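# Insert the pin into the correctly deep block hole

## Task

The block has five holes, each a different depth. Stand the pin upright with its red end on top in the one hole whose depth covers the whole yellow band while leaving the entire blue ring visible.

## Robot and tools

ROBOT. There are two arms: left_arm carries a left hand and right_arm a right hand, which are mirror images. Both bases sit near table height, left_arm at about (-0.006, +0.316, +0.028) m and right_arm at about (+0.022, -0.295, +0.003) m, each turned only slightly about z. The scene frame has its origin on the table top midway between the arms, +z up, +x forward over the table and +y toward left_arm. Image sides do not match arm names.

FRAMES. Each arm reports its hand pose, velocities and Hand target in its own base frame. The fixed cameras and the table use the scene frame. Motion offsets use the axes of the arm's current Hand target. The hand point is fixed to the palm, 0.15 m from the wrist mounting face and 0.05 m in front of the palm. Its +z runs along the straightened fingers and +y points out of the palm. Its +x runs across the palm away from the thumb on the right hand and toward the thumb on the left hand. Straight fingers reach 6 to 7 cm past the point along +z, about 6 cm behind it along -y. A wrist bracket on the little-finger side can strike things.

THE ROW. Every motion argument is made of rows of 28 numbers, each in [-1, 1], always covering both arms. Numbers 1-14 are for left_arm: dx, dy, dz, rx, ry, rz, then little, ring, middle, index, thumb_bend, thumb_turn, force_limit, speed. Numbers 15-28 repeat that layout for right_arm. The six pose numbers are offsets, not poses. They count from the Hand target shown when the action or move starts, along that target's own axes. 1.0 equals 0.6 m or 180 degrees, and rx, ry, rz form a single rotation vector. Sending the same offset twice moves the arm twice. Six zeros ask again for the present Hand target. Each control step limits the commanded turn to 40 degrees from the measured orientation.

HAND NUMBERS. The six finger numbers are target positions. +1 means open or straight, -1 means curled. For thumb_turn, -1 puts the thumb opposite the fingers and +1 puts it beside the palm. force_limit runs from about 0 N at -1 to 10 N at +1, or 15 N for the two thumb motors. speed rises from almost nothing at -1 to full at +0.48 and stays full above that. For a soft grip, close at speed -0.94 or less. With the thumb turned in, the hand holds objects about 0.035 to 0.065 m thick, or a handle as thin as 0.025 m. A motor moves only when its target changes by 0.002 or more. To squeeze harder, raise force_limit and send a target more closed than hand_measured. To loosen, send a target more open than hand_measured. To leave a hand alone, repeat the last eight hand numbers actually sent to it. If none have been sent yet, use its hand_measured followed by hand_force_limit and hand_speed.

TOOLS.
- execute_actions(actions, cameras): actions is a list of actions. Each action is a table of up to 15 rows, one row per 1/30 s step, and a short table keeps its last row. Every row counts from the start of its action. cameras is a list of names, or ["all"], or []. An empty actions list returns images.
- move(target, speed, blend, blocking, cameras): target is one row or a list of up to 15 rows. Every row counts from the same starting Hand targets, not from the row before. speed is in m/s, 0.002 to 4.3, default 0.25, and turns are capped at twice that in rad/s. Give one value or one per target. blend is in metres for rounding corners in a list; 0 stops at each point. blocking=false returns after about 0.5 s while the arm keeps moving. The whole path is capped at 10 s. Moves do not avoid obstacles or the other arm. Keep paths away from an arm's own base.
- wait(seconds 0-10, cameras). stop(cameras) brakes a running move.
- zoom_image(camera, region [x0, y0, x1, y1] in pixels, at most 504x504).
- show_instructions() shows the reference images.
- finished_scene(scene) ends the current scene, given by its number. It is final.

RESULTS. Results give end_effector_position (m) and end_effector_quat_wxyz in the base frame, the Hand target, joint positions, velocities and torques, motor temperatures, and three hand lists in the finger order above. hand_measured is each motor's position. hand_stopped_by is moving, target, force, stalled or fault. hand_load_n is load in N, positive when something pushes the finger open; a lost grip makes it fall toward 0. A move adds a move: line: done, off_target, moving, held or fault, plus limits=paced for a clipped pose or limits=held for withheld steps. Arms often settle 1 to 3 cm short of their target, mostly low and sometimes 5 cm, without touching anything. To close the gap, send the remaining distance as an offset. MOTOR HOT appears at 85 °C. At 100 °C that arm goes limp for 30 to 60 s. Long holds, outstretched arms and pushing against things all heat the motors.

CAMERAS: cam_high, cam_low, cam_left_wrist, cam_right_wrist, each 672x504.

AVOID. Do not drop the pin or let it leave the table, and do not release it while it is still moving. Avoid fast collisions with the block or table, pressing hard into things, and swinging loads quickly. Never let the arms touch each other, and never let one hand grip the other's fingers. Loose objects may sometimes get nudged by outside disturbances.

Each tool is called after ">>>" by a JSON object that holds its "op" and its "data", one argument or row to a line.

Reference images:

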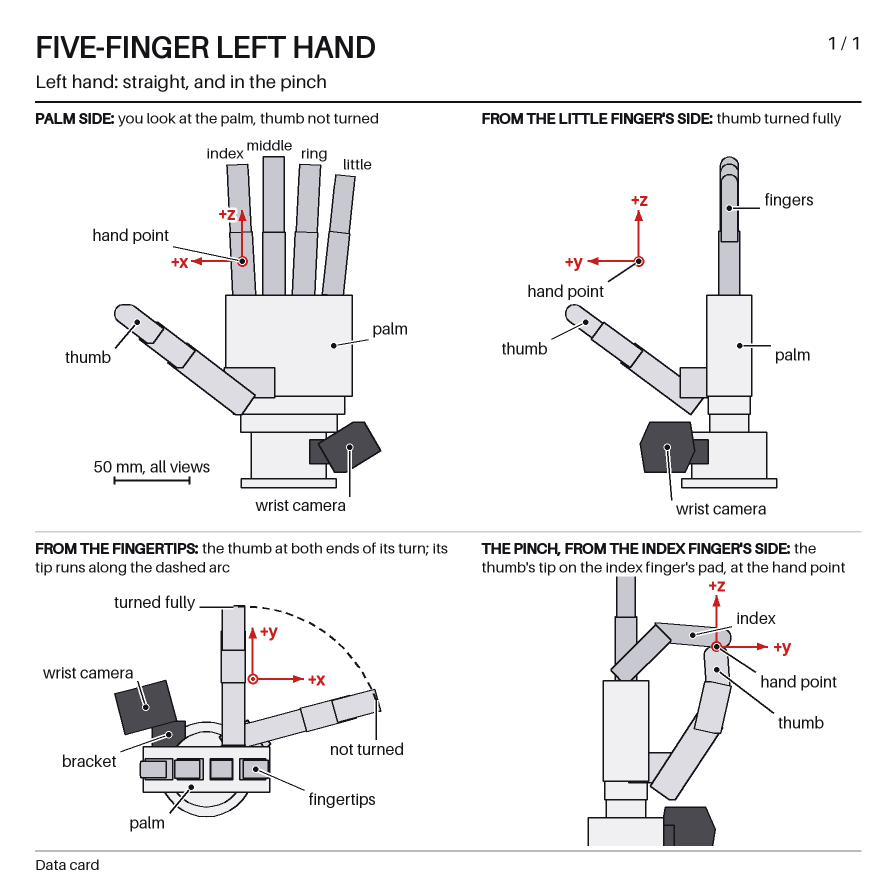

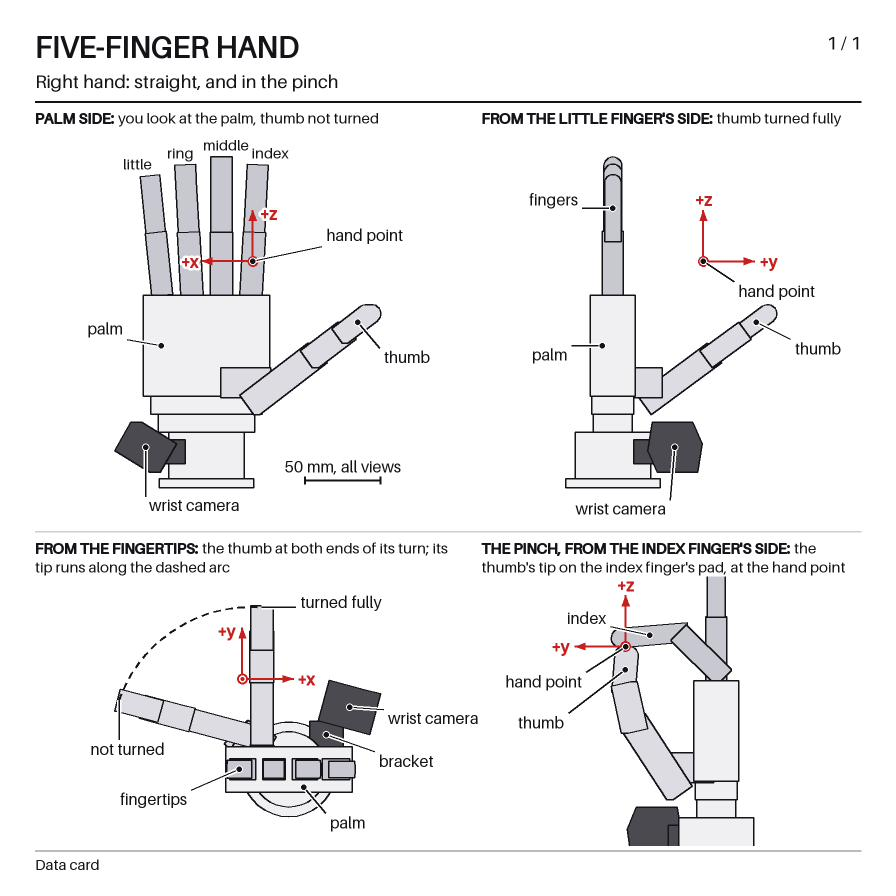

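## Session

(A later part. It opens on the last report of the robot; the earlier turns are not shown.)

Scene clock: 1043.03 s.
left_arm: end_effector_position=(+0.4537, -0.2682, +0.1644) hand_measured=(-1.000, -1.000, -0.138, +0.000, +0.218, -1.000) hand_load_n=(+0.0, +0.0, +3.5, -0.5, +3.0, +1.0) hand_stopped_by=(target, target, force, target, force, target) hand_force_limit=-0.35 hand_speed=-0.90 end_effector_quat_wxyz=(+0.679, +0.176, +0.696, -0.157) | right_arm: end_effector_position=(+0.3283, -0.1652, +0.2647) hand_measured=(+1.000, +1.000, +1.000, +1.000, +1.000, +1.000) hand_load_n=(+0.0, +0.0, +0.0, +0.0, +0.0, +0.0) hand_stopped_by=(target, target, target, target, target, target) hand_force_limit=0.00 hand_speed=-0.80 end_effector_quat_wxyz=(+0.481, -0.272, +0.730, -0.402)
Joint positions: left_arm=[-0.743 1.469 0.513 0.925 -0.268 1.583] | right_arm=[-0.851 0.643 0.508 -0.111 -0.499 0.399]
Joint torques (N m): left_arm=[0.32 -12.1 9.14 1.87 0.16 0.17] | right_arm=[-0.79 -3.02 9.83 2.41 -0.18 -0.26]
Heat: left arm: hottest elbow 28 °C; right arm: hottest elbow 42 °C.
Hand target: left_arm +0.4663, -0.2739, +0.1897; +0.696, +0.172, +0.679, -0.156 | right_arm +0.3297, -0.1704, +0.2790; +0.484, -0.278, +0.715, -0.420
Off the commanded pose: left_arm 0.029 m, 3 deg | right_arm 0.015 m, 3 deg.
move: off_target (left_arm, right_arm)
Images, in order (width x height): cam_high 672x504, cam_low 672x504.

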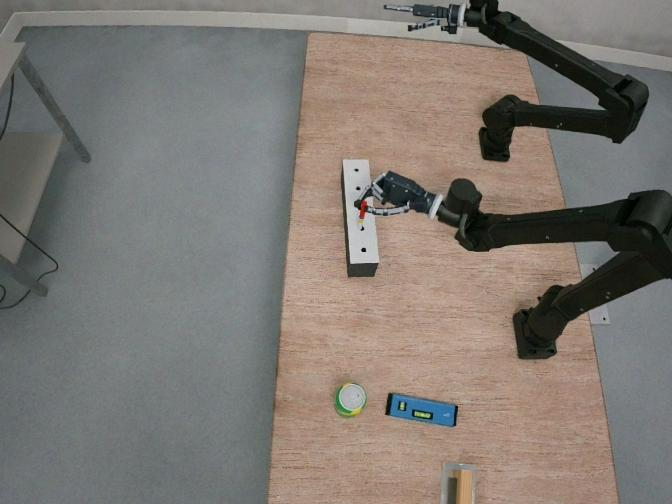

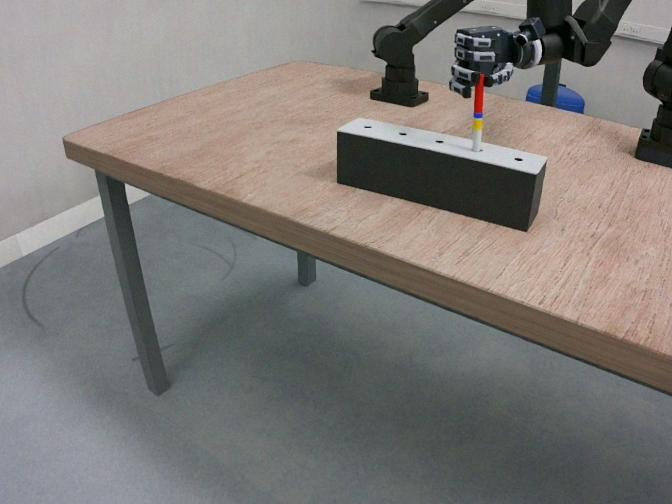

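>>> {"op": "move", "data": {
  "target": [
    [-0.02,0.0006,0.0004,0,0,0,-1,-1,-0.52,0.0,0.12,-1,-0.35,-0.9,0,0,0,0,0,0,1,1,1,1,1,1,0,-0.8],
    [-0.02,0.0006,0.0004,0,0,0,-1,-1,-0.52,-0.14,0.12,-1,-0.6,-0.94,0,0,0,0,0,0,1,1,1,1,1,1,0,-0.8]
  ],
  "speed": 0.025,
  "cameras": ["cam_high","cam_low"]
}}

>>> {"op": "zoom_image", "data": {
  "camera": "cam_high",
  "region": [345, 185, 400, 240]
}}

>>> {"op": "zoom_image", "data": {
  "camera": "cam_low",
  "region": [450, 60, 520, 160]
}}

Scene clock: 1050.47 s.
left_arm: end_effector_position=(+0.4538, -0.2682, +0.1743) hand_measured=(-1.000, -1.000, -0.138, -0.128, +0.218, -1.000) hand_load_n=(+0.0, +0.0, +3.0, +2.0, +4.5, -0.5) hand_stopped_by=(target, target, force, force, force, target) hand_force_limit=-0.60 hand_speed=-0.94 end_effector_quat_wxyz=(+0.678, +0.177, +0.696, -0.156) | right_arm: end_effector_position=(+0.3283, -0.1652, +0.2647) hand_measured=(+1.000, +1.000, +1.000, +1.000, +1.000, +1.000) hand_load_n=(+0.0, +0.0, +0.0, +0.0, +0.0, -0.5) hand_stopped_by=(target, target, target, target, target, target) hand_force_limit=0.00 hand_speed=-0.80 end_effector_quat_wxyz=(+0.481, -0.272, +0.730, -0.402)
Joint positions: left_arm=[-0.743 1.435 0.522 0.879 -0.268 1.585] | right_arm=[-0.851 0.643 0.508 -0.111 -0.499 0.399]
Joint torques (N m): left_arm=[0.21 -12.16 9.54 1.88 0.17 0.17] | right_arm=[-0.91 -3.55 9.65 2.48 -0.18 -0.24]
Heat: left arm: hottest elbow 29 °C; right arm: hottest elbow 42 °C.
Hand target: left_arm +0.4663, -0.2738, +0.2017; +0.696, +0.172, +0.679, -0.156 | right_arm +0.3297, -0.1704, +0.2790; +0.484, -0.278, +0.715, -0.420
Off the commanded pose: left_arm 0.031 m, 3 deg | right_arm 0.015 m, 3 deg.
move: off_target (left_arm, right_arm); target 2's new numbers were sent with left_arm's hand 0.031 m and 3 deg from that target
Images, in order (width x height): cam_high 672x504, cam_low 672x504.

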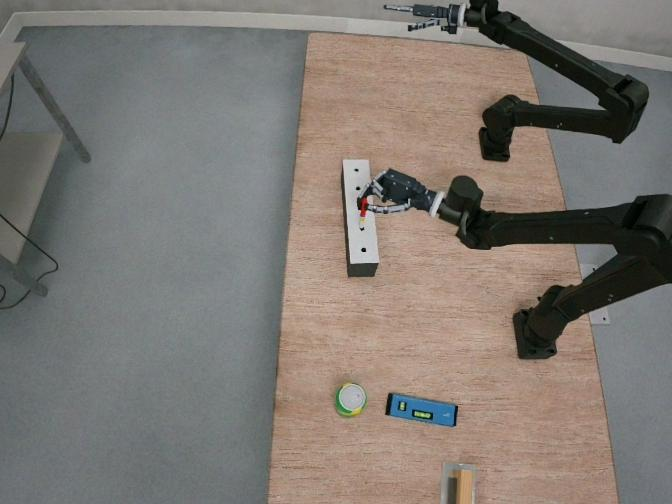

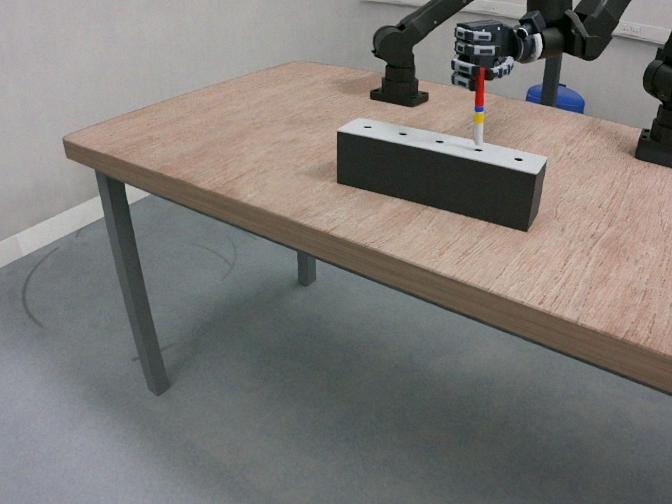

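Scaled by 9.164 from the camera's 672x504 image, which has a finer 960x720 frame.

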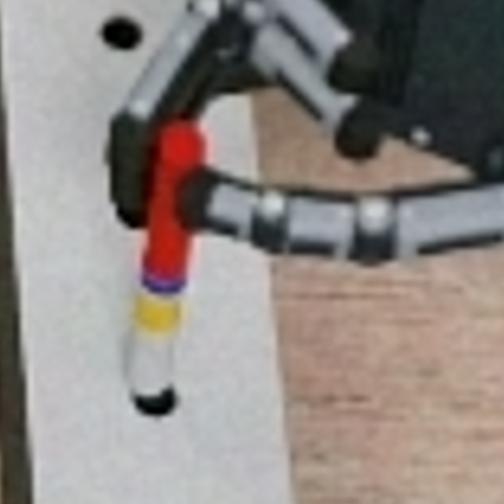

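Scaled by 5.040 from the camera's 672x504 image, which has a finer 960x720 frame.

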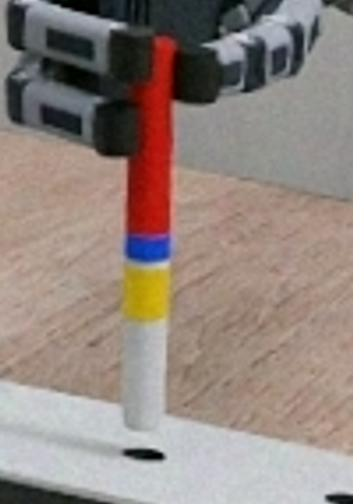

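>>> {"op": "move", "data": {
  "target": [-0.0047,0.1055,-0.0515,-0.0007,-0.0041,-0.0314,-1,-1,-0.52,-0.14,0.12,-1,-0.6,-0.94,0,0,0,0,0,0,1,1,1,1,1,1,0,-0.8],
  "speed": 0.04,
  "cameras": ["cam_high","cam_low"]
}}

>>> {"op": "zoom_image", "data": {
  "camera": "cam_high",
  "region": [345, 205, 400, 260]
}}

>>> {"op": "zoom_image", "data": {
  "camera": "cam_low",
  "region": [485, 70, 555, 170]
}}

Scene clock: 1065.23 s.
left_arm: end_effector_position=(+0.4656, -0.2043, +0.1953) hand_measured=(-1.000, -1.000, -0.138, -0.128, +0.218, -1.000) hand_load_n=(+0.0, +0.0, +3.0, +2.0, +4.5, -0.5) hand_stopped_by=(target, target, force, force, force, target) hand_force_limit=-0.60 hand_speed=-0.94 end_effector_quat_wxyz=(+0.686, +0.138, +0.690, -0.188) | right_arm: end_effector_position=(+0.3283, -0.1652, +0.2647) hand_measured=(+1.000, +1.000, +1.000, +1.000, +1.000, +1.000) hand_load_n=(+0.0, +0.0, +0.0, +0.0, +0.0, +0.0) hand_stopped_by=(target, target, target, target, target, target) hand_force_limit=0.00 hand_speed=-0.80 end_effector_quat_wxyz=(+0.481, -0.272, +0.730, -0.402)
Joint positions: left_arm=[-0.565 1.305 0.458 0.858 -0.101 1.502] | right_arm=[-0.851 0.643 0.508 -0.111 -0.499 0.399]
Joint torques (N m): left_arm=[0.15 -10.58 7.02 1.92 0.21 -0.02] | right_arm=[-0.73 -3.02 9.65 2.43 -0.19 -0.22]
Heat: left arm: hottest elbow 29 °C; right arm: hottest elbow 42 °C.
Hand target: left_arm +0.4672, -0.2035, +0.2057; +0.692, +0.136, +0.683, -0.191 | right_arm +0.3297, -0.1704, +0.2790; +0.484, -0.278, +0.715, -0.420
Off the commanded pose: left_arm 0.010 m, 1 deg | right_arm 0.015 m, 3 deg.
move: off_target (right_arm)
Images, in order (width x height): cam_high 672x504, cam_low 672x504.

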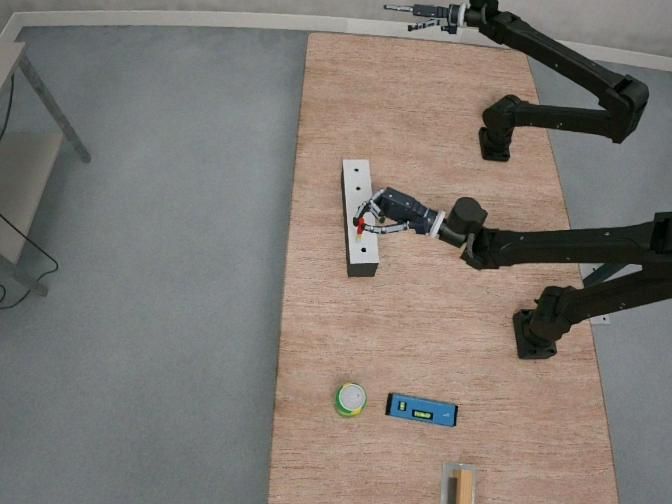

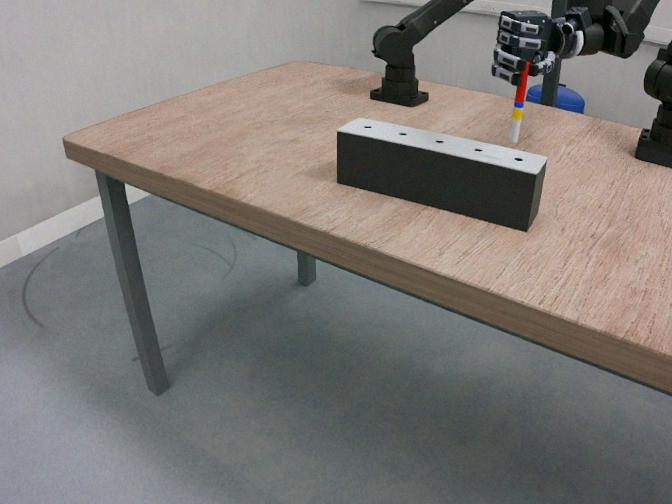

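Scaled by 9.164 from the camera's 672x504 image, which has a finer 960x720 frame.

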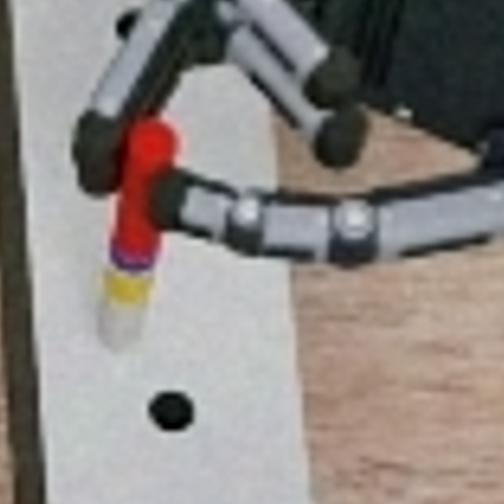

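Scaled by 5.040 from the camera's 672x504 image, which has a finer 960x720 frame.

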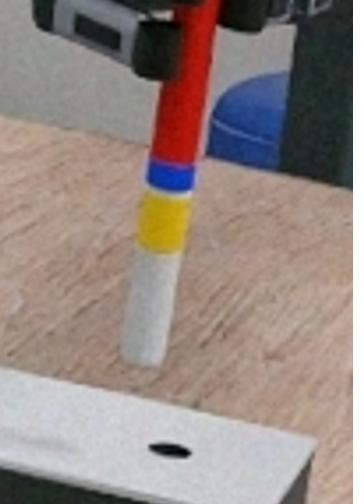

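>>> {"op": "move", "data": {
  "target": [0.0323,0.0045,-0.0233,-0.0014,0.0143,-0.0133,-1,-1,-0.52,-0.14,0.12,-1,-0.6,-0.94,0,0,0,0,0,0,1,1,1,1,1,1,0,-0.8],
  "speed": 0.04,
  "cameras": ["cam_high","cam_low"]
}}

>>> {"op": "zoom_image", "data": {
  "camera": "cam_high",
  "region": [345, 205, 400, 260]
}}

>>> {"op": "zoom_image", "data": {
  "camera": "cam_low",
  "region": [485, 70, 555, 170]
}}

Scene clock: 1083.83 s.
left_arm: end_effector_position=(+0.4525, -0.2006, +0.1758) hand_measured=(-1.000, -1.000, -0.138, -0.128, +0.218, -1.000) hand_load_n=(+0.0, +0.0, +3.0, +1.5, +4.5, -0.5) hand_stopped_by=(target, target, force, force, force, target) hand_force_limit=-0.60 hand_speed=-0.94 end_effector_quat_wxyz=(+0.665, +0.131, +0.707, -0.201) | right_arm: end_effector_position=(+0.3283, -0.1652, +0.2647) hand_measured=(+1.000, +1.000, +1.000, +1.000, +1.000, +1.000) hand_load_n=(+0.0, +0.0, +0.0, +0.0, +0.0, +0.0) hand_stopped_by=(target, target, target, target, target, target) hand_force_limit=0.00 hand_speed=-0.80 end_effector_quat_wxyz=(+0.481, -0.272, +0.730, -0.402)
Joint positions: left_arm=[-0.565 1.286 0.421 0.832 -0.089 1.458] | right_arm=[-0.851 0.643 0.508 -0.111 -0.499 0.399]
Joint torques (N m): left_arm=[0.21 -10.17 6.97 1.91 0.19 -0.03] | right_arm=[-0.91 -3.19 9.58 2.32 -0.18 -0.22]
Heat: left arm: hottest elbow 30 °C; right arm: hottest elbow 42 °C.
Hand target: left_arm +0.4558, -0.1963, +0.1857; +0.673, +0.125, +0.701, -0.201 | right_arm +0.3297, -0.1704, +0.2790; +0.484, -0.278, +0.715, -0.420
Off the commanded pose: left_arm 0.011 m, 1 deg | right_arm 0.015 m, 3 deg.
move: off_target (left_arm, right_arm)
Images, in order (width x height): cam_high 672x504, cam_low 672x504.

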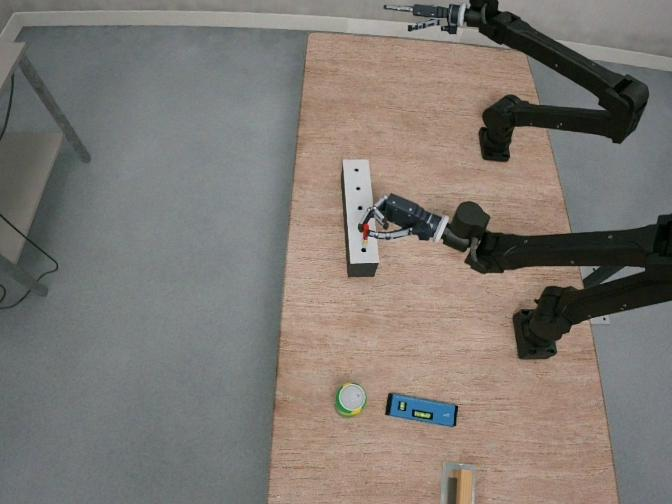

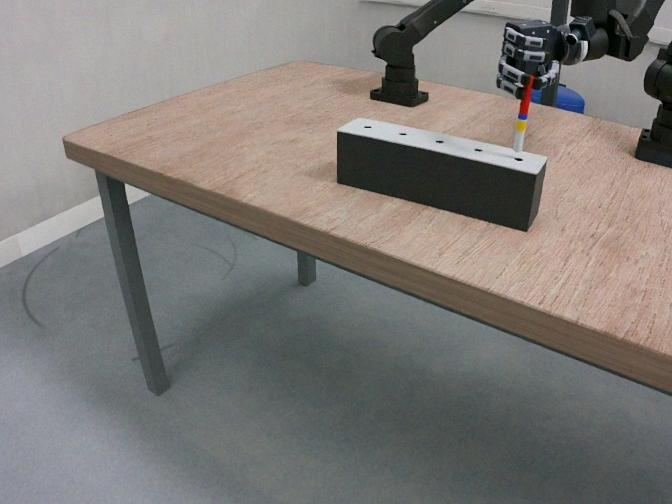

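Scaled by 9.164 from the camera's 672x504 image, which has a finer 960x720 frame.

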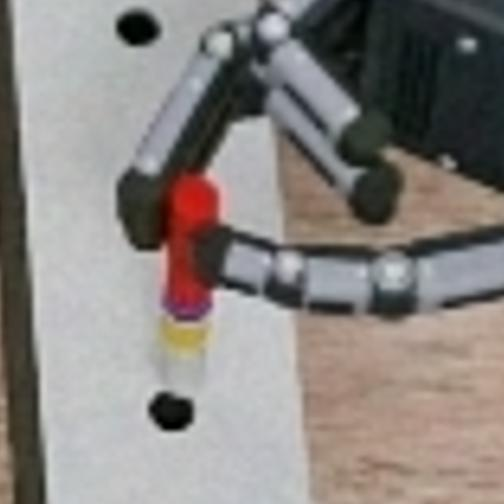

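Scaled by 5.040 from the camera's 672x504 image, which has a finer 960x720 frame.

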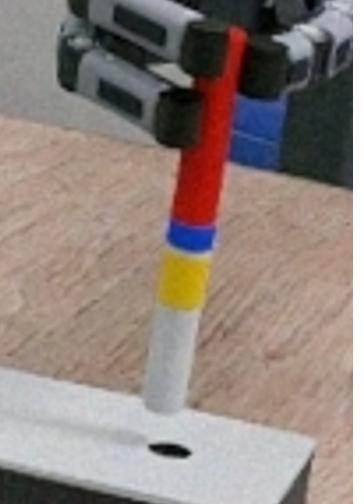

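>>> {"op": "move", "data": {
  "target": [0.0123,0.0094,0.001,0,0,0,-1,-1,-0.52,-0.14,0.12,-1,-0.6,-0.94,0,0,0,0,0,0,1,1,1,1,1,1,0,-0.8],
  "speed": 0.03,
  "cameras": ["cam_high","cam_low"]
}}

>>> {"op": "zoom_image", "data": {
  "camera": "cam_high",
  "region": [340, 215, 385, 260]
}}

>>> {"op": "zoom_image", "data": {
  "camera": "cam_low",
  "region": [485, 110, 545, 170]
}}

Scene clock: 1094.47 s.
left_arm: end_effector_position=(+0.4527, -0.1966, +0.1691) hand_measured=(-1.000, -1.000, -0.138, -0.128, +0.218, -1.000) hand_load_n=(+0.0, +0.0, +3.0, +2.0, +4.5, -0.5) hand_stopped_by=(target, target, force, force, force, target) hand_force_limit=-0.60 hand_speed=-0.94 end_effector_quat_wxyz=(+0.661, +0.133, +0.711, -0.201) | right_arm: end_effector_position=(+0.3283, -0.1652, +0.2647) hand_measured=(+1.000, +1.000, +1.000, +1.000, +1.000, +1.000) hand_load_n=(+0.0, -0.5, +0.0, +0.0, +0.0, +0.0) hand_stopped_by=(target, target, target, target, target, target) hand_force_limit=0.00 hand_speed=-0.80 end_effector_quat_wxyz=(+0.481, -0.272, +0.730, -0.402)
Joint positions: left_arm=[-0.551 1.294 0.413 0.835 -0.072 1.458] | right_arm=[-0.851 0.643 0.508 -0.111 -0.499 0.399]
Joint torques (N m): left_arm=[0.32 -8.29 6.83 3.21 0.19 -0.03] | right_arm=[-0.85 -4.01 9.55 2.45 -0.18 -0.25]
Heat: left arm: hottest elbow 29 °C; right arm: hottest elbow 42 °C.
Hand target: left_arm +0.4584, -0.1923, +0.1777; +0.673, +0.125, +0.701, -0.201 | right_arm +0.3297, -0.1704, +0.2790; +0.484, -0.278, +0.715, -0.420
Off the commanded pose: left_arm 0.011 m, 2 deg | right_arm 0.015 m, 3 deg.
move: off_target (left_arm, right_arm)
Images, in order (width x height): cam_high 672x504, cam_low 672x504.

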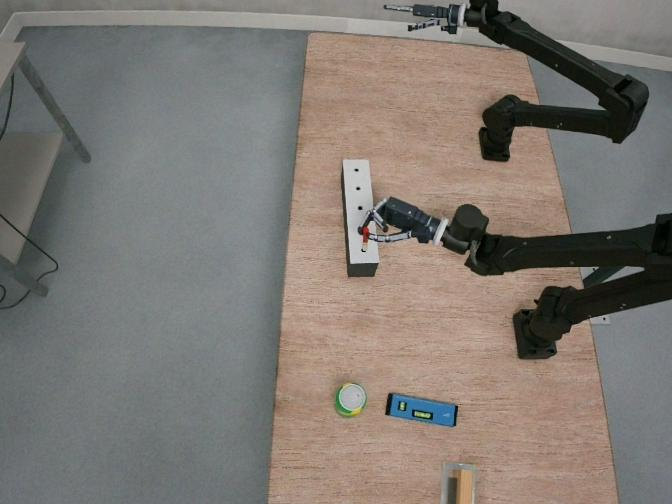

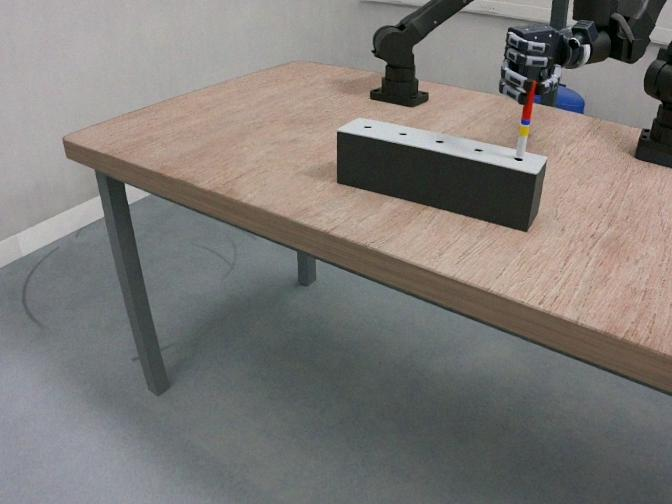

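Scaled by 11.200 from the camera's 672x504 image, which has a finer 960x720 frame.

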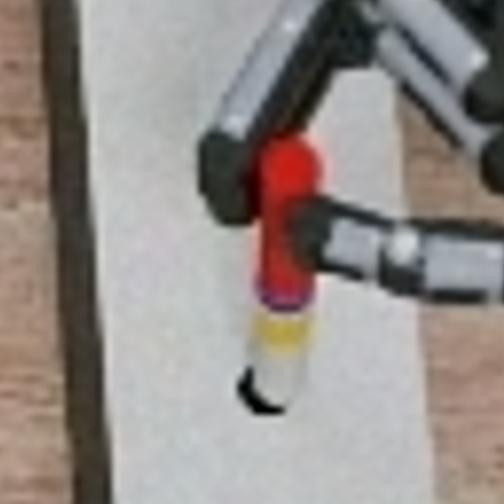

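Scaled by 8.400 from the camera's 672x504 image, which has a finer 960x720 frame.

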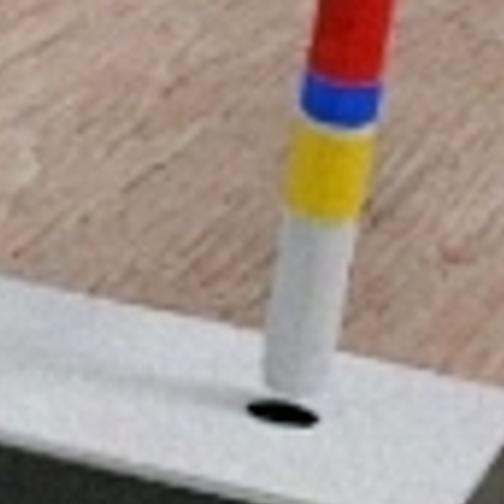

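>>> {"op": "move", "data": {
  "target": [0.0,0.0006,0.0075,0,0,0,-1,-1,-0.52,-0.14,0.12,-1,-0.6,-0.94,0,0,0,0,0,0,1,1,1,1,1,1,0,-0.8],
  "speed": 0.015,
  "cameras": ["cam_high","cam_low"]
}}

>>> {"op": "zoom_image", "data": {
  "camera": "cam_low",
  "region": [485, 110, 545, 170]
}}

>>> {"op": "zoom_image", "data": {
  "camera": "cam_high",
  "region": [340, 215, 385, 260]
}}

Scene clock: 1115.33 s.
left_arm: end_effector_position=(+0.4532, -0.1972, +0.1642) hand_measured=(-1.000, -1.000, -0.138, -0.128, +0.218, -1.000) hand_load_n=(+0.0, +0.0, +3.0, +2.0, +4.5, -0.5) hand_stopped_by=(target, target, force, force, force, target) hand_force_limit=-0.60 hand_speed=-0.94 end_effector_quat_wxyz=(+0.658, +0.134, +0.714, -0.200) | right_arm: end_effector_position=(+0.3283, -0.1652, +0.2647) hand_measured=(+1.000, +1.000, +1.000, +1.000, +1.000, +1.000) hand_load_n=(+0.0, +0.0, +0.0, +0.0, +0.0, +0.0) hand_stopped_by=(target, target, target, target, target, target) hand_force_limit=0.00 hand_speed=-0.80 end_effector_quat_wxyz=(+0.481, -0.272, +0.730, -0.402)
Joint positions: left_arm=[-0.551 1.306 0.413 0.838 -0.07 1.458] | right_arm=[-0.851 0.643 0.508 -0.111 -0.499 0.399]
Joint torques (N m): left_arm=[0.32 -8.35 7.64 3.21 0.19 -0.03] | right_arm=[-1.49 -3.84 9.74 2.54 -0.2 -0.21]
Heat: left arm: hottest elbow 29 °C; right arm: hottest elbow 42 °C.
Hand target: left_arm +0.4626, -0.1940, +0.1776; +0.673, +0.125, +0.701, -0.201 | right_arm +0.3297, -0.1704, +0.2790; +0.484, -0.278, +0.715, -0.420
Off the commanded pose: left_arm 0.017 m, 3 deg | right_arm 0.015 m, 3 deg.
move: off_target (left_arm, right_arm)
Images, in order (width x height): cam_high 672x504, cam_low 672x504.

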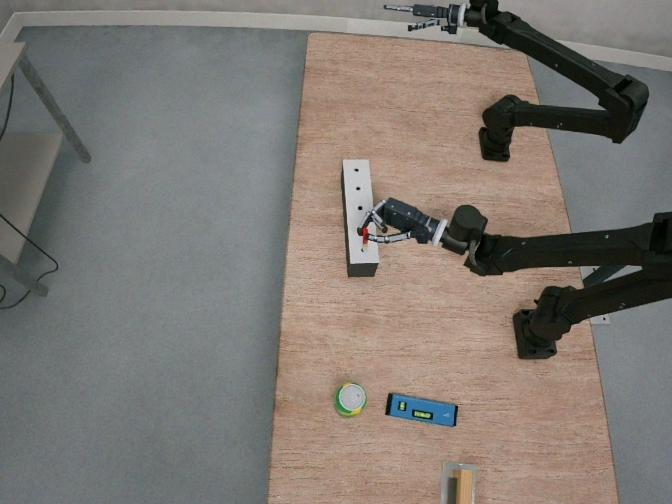

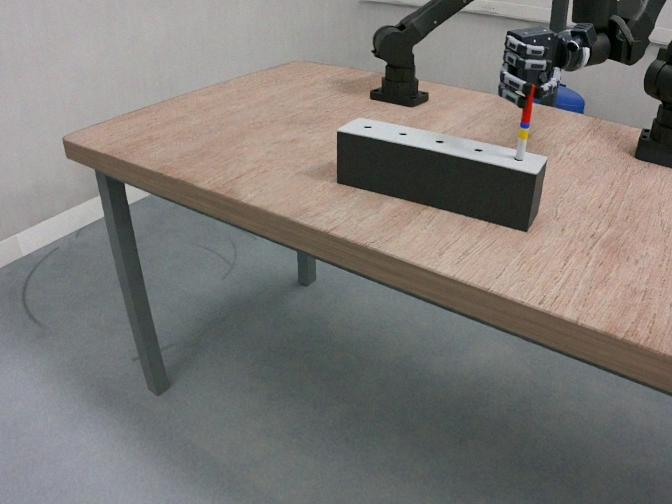

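Scaled by 8.400 from the camera's 672x504 image, which has a finer 960x720 frame.

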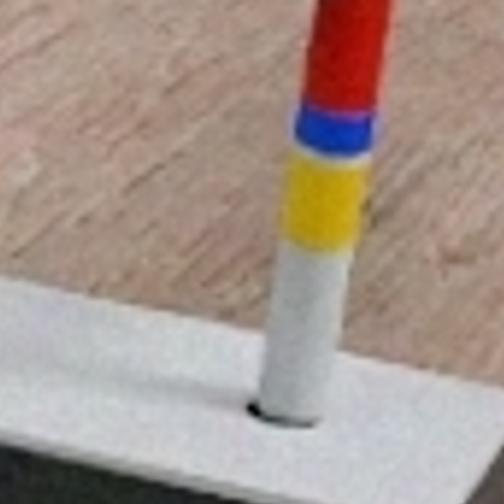

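Scaled by 11.200 from the camera's 672x504 image, which has a finer 960x720 frame.

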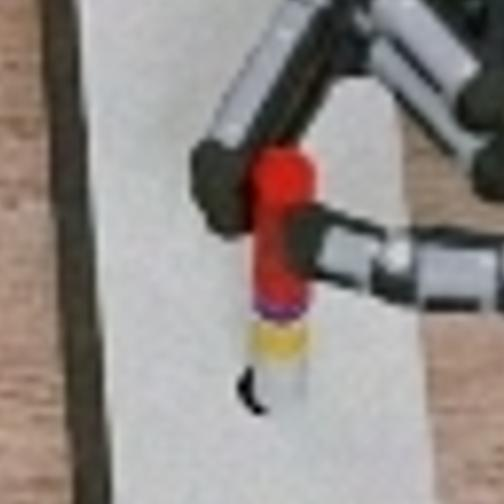

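>>> {"op": "move", "data": {
  "target": [0.0,0.0006,0.0065,0,0,0,-1,-1,-0.52,-0.14,0.12,-1,-0.6,-0.94,0,0,0,0,0,0,1,1,1,1,1,1,0,-0.8],
  "speed": 0.015,
  "cameras": ["cam_high","cam_low"]
}}

>>> {"op": "zoom_image", "data": {
  "camera": "cam_low",
  "region": [485, 110, 545, 170]
}}

>>> {"op": "zoom_image", "data": {
  "camera": "cam_high",
  "region": [340, 215, 385, 260]
}}

Scene clock: 1123.53 s.
left_arm: end_effector_position=(+0.4539, -0.1971, +0.1633) hand_measured=(-1.000, -1.000, -0.138, -0.128, +0.218, -1.000) hand_load_n=(+0.0, +0.0, +3.5, +1.0, +4.0, -1.0) hand_stopped_by=(target, target, force, force, force, target) hand_force_limit=-0.60 hand_speed=-0.94 end_effector_quat_wxyz=(+0.658, +0.134, +0.713, -0.200) | right_arm: end_effector_position=(+0.3283, -0.1652, +0.2647) hand_measured=(+1.000, +1.000, +1.000, +1.000, +1.000, +1.000) hand_load_n=(+0.0, +0.0, +0.0, +0.0, +0.0, -0.5) hand_stopped_by=(target, target, target, target, target, target) hand_force_limit=0.00 hand_speed=-0.80 end_effector_quat_wxyz=(+0.481, -0.272, +0.730, -0.402)
Joint positions: left_arm=[-0.55 1.312 0.413 0.846 -0.069 1.458] | right_arm=[-0.851 0.643 0.508 -0.111 -0.499 0.399]
Joint torques (N m): left_arm=[0.32 -7.94 8.36 2.95 0.19 -0.02] | right_arm=[-1.26 -2.73 9.69 2.36 -0.19 -0.2]
Heat: left arm: hottest elbow 30 °C; right arm: hottest elbow 42 °C.
Hand target: left_arm +0.4662, -0.1954, +0.1775; +0.673, +0.125, +0.701, -0.201 | right_arm +0.3297, -0.1704, +0.2790; +0.484, -0.278, +0.715, -0.420
Off the commanded pose: left_arm 0.019 m, 2 deg | right_arm 0.015 m, 3 deg.
move: off_target (left_arm, right_arm)
Images, in order (width x height): cam_high 672x504, cam_low 672x504.

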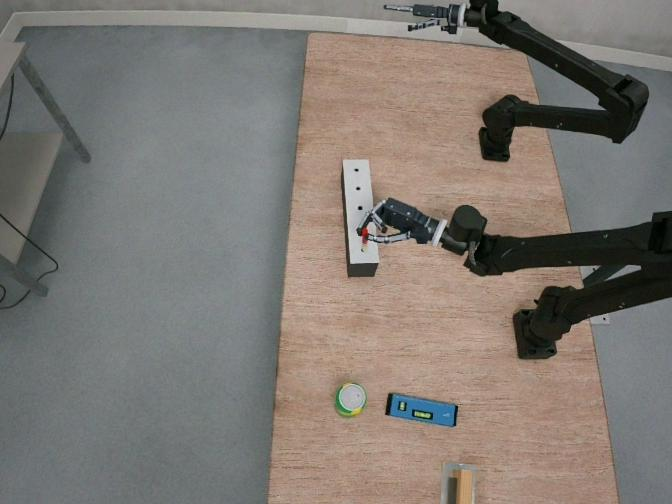

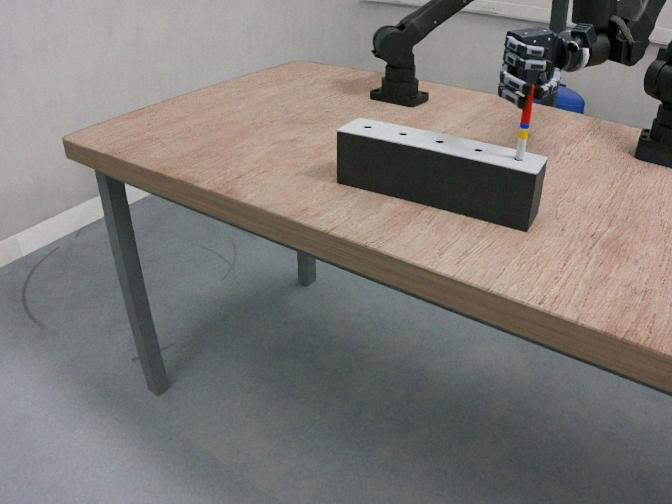

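Scaled by 8.400 from the camera's 672x504 image, which has a finer 960x720 frame.

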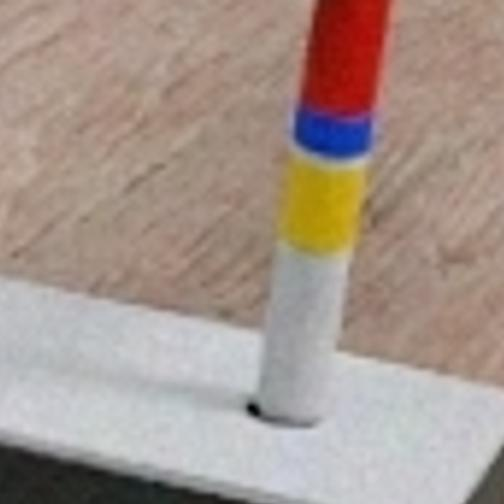

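Scaled by 11.200 from the camera's 672x504 image, which has a finer 960x720 frame.

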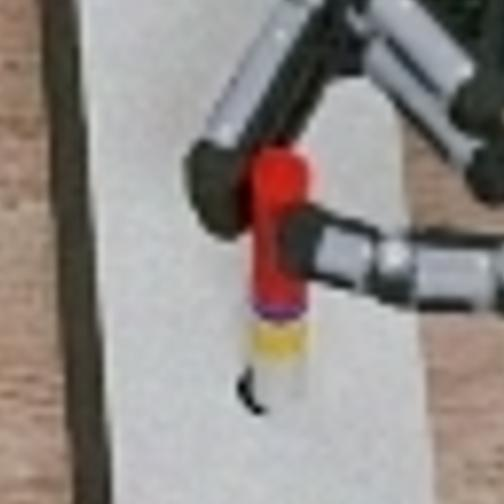

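>>> {"op": "move", "data": {
  "target": [0.0,0.0003,0.0065,0,0,0,-1,-1,-0.52,-0.14,0.12,-1,-0.6,-0.94,0,0,0,0,0,0,1,1,1,1,1,1,0,-0.8],
  "speed": 0.015,
  "cameras": ["cam_high","cam_low"]
}}

>>> {"op": "zoom_image", "data": {
  "camera": "cam_low",
  "region": [485, 110, 545, 170]
}}

>>> {"op": "zoom_image", "data": {
  "camera": "cam_high",
  "region": [340, 215, 385, 260]
}}

Scene clock: 1129.17 s.
left_arm: end_effector_position=(+0.4556, -0.1971, +0.1589) hand_measured=(-1.000, -1.000, -0.138, -0.128, +0.218, -1.000) hand_load_n=(+0.0, +0.0, +2.5, +3.0, +4.0, +0.5) hand_stopped_by=(target, target, force, force, force, target) hand_force_limit=-0.60 hand_speed=-0.94 end_effector_quat_wxyz=(+0.656, +0.134, +0.715, -0.199) | right_arm: end_effector_position=(+0.3283, -0.1652, +0.2647) hand_measured=(+1.000, +1.000, +1.000, +1.000, +1.000, +1.000) hand_load_n=(+0.0, +0.0, +0.0, +0.0, +0.0, +0.0) hand_stopped_by=(target, target, target, target, target, target) hand_force_limit=0.00 hand_speed=-0.80 end_effector_quat_wxyz=(+0.481, -0.272, +0.730, -0.402)
Joint positions: left_arm=[-0.547 1.328 0.415 0.853 -0.066 1.458] | right_arm=[-0.851 0.643 0.508 -0.111 -0.499 0.399]
Joint torques (N m): left_arm=[0.32 -8.64 8.92 2.74 0.16 -0.03] | right_arm=[-1.03 -3.43 9.63 2.39 -0.22 -0.2]
Heat: left arm: hottest elbow 30 °C; right arm: hottest elbow 42 °C.
Hand target: left_arm +0.4698, -0.1970, +0.1775; +0.673, +0.125, +0.701, -0.201 | right_arm +0.3297, -0.1704, +0.2790; +0.484, -0.278, +0.715, -0.420
Off the commanded pose: left_arm 0.023 m, 3 deg | right_arm 0.015 m, 3 deg.
move: off_target (left_arm, right_arm)
Images, in order (width x height): cam_high 672x504, cam_low 672x504.

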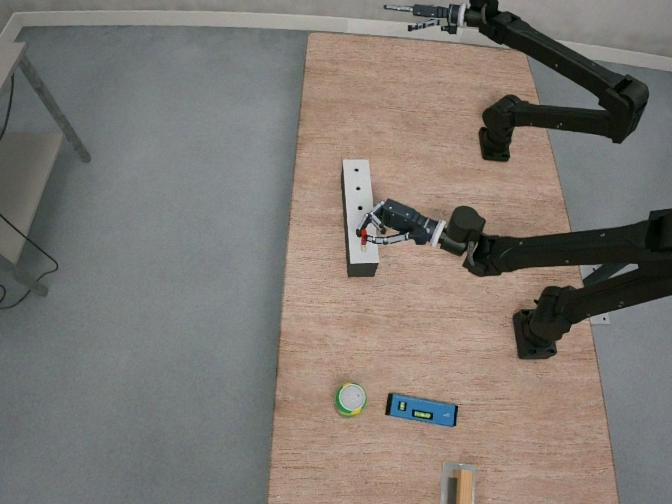

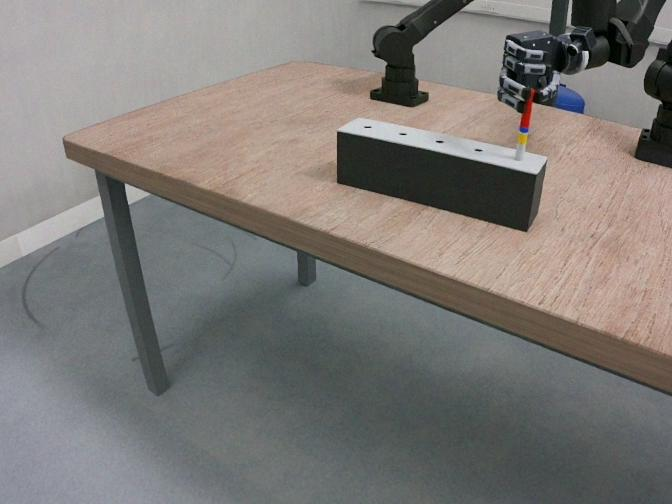

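Scaled by 8.400 from the camera's 672x504 image, which has a finer 960x720 frame.

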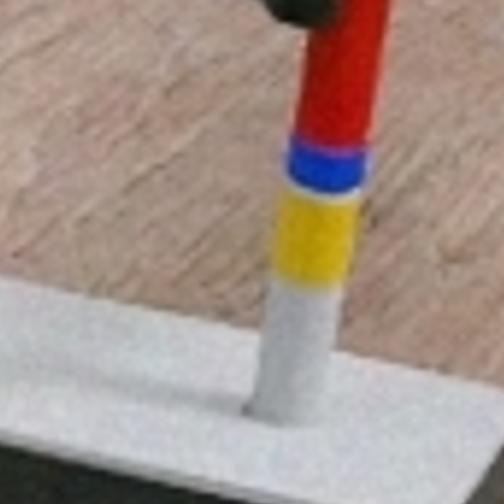

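Scaled by 11.200 from the camera's 672x504 image, which has a finer 960x720 frame.

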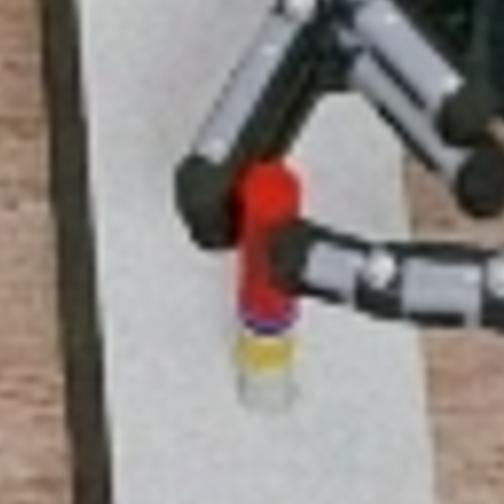

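>>> {"op": "move", "data": {
  "target": [0.0132,0.0015,0.0002,0,0,0,-1,-1,-0.52,-0.14,0.12,-1,-0.6,-0.94,0,0,0,0,0,0,1,1,1,1,1,1,0,-0.8],
  "speed": 0.015,
  "cameras": ["cam_high","cam_low"]
}}

>>> {"op": "zoom_image", "data": {
  "camera": "cam_low",
  "region": [485, 110, 545, 170]
}}

>>> {"op": "zoom_image", "data": {
  "camera": "cam_high",
  "region": [340, 215, 385, 260]
}}

Scene clock: 1134.53 s.
left_arm: end_effector_position=(+0.4576, -0.1976, +0.1568) hand_measured=(-1.000, -1.000, -0.138, -0.128, +0.218, -1.000) hand_load_n=(+0.0, +0.0, +4.0, +0.0, +4.0, -1.0) hand_stopped_by=(target, target, force, force, force, target) hand_force_limit=-0.60 hand_speed=-0.94 end_effector_quat_wxyz=(+0.660, +0.133, +0.712, -0.200) | right_arm: end_effector_position=(+0.3283, -0.1652, +0.2647) hand_measured=(+1.000, +1.000, +1.000, +1.000, +1.000, +1.000) hand_load_n=(+0.0, +0.0, +0.0, +0.0, +0.0, -0.5) hand_stopped_by=(target, target, target, target, target, target) hand_force_limit=0.00 hand_speed=-0.80 end_effector_quat_wxyz=(+0.481, -0.272, +0.730, -0.402)
Joint positions: left_arm=[-0.547 1.349 0.415 0.884 -0.069 1.458] | right_arm=[-0.851 0.643 0.508 -0.111 -0.499 0.399]
Joint torques (N m): left_arm=[0.26 -8.12 8.16 2.92 0.17 -0.02] | right_arm=[-1.49 -3.19 9.63 2.54 -0.17 -0.25]
Heat: left arm: hottest elbow 30 °C; right arm: hottest elbow 42 °C.
Hand target: left_arm +0.4698, -0.1970, +0.1695; +0.673, +0.125, +0.701, -0.201 | right_arm +0.3297, -0.1704, +0.2790; +0.484, -0.278, +0.715, -0.420
Off the commanded pose: left_arm 0.018 m, 2 deg | right_arm 0.015 m, 3 deg.
move: off_target (left_arm, right_arm)
Images, in order (width x height): cam_high 672x504, cam_low 672x504.

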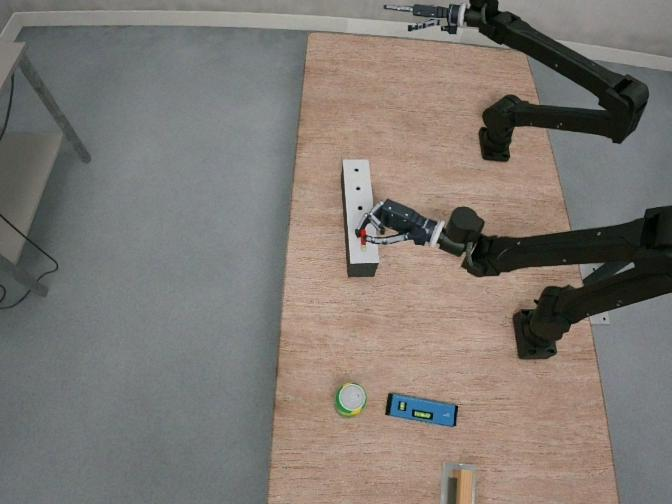

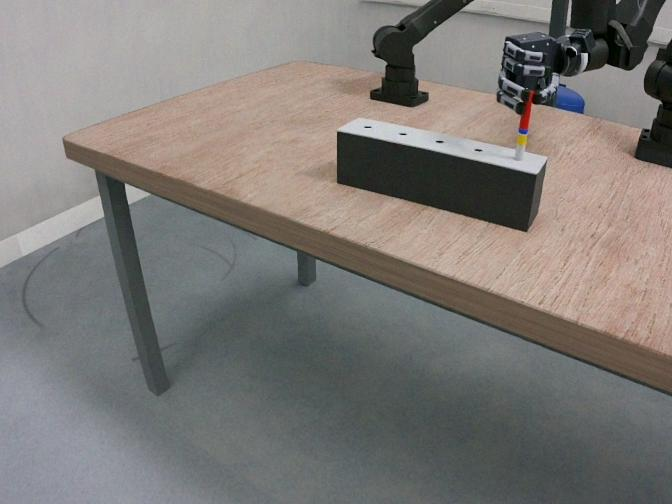

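Scaled by 8.400 from the camera's 672x504 image, which has a finer 960x720 frame.

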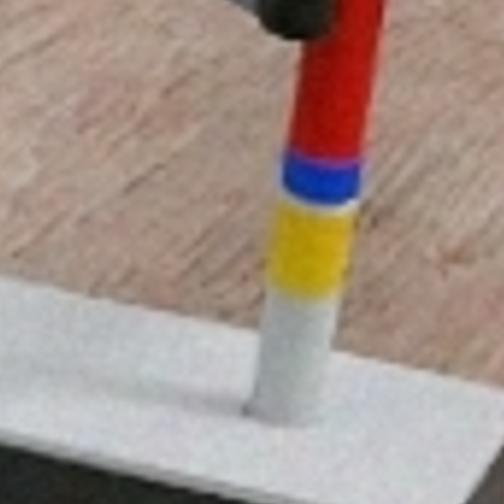

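Scaled by 11.200 from the camera's 672x504 image, which has a finer 960x720 frame.

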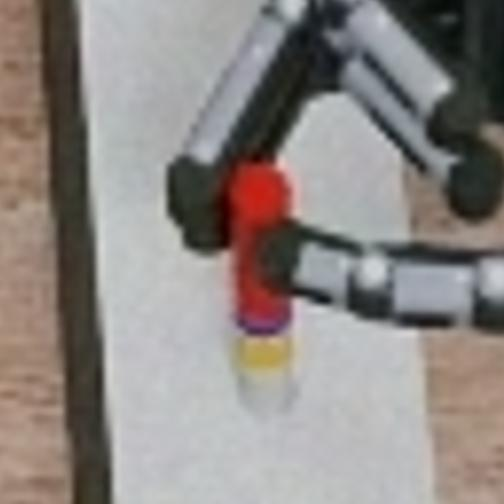

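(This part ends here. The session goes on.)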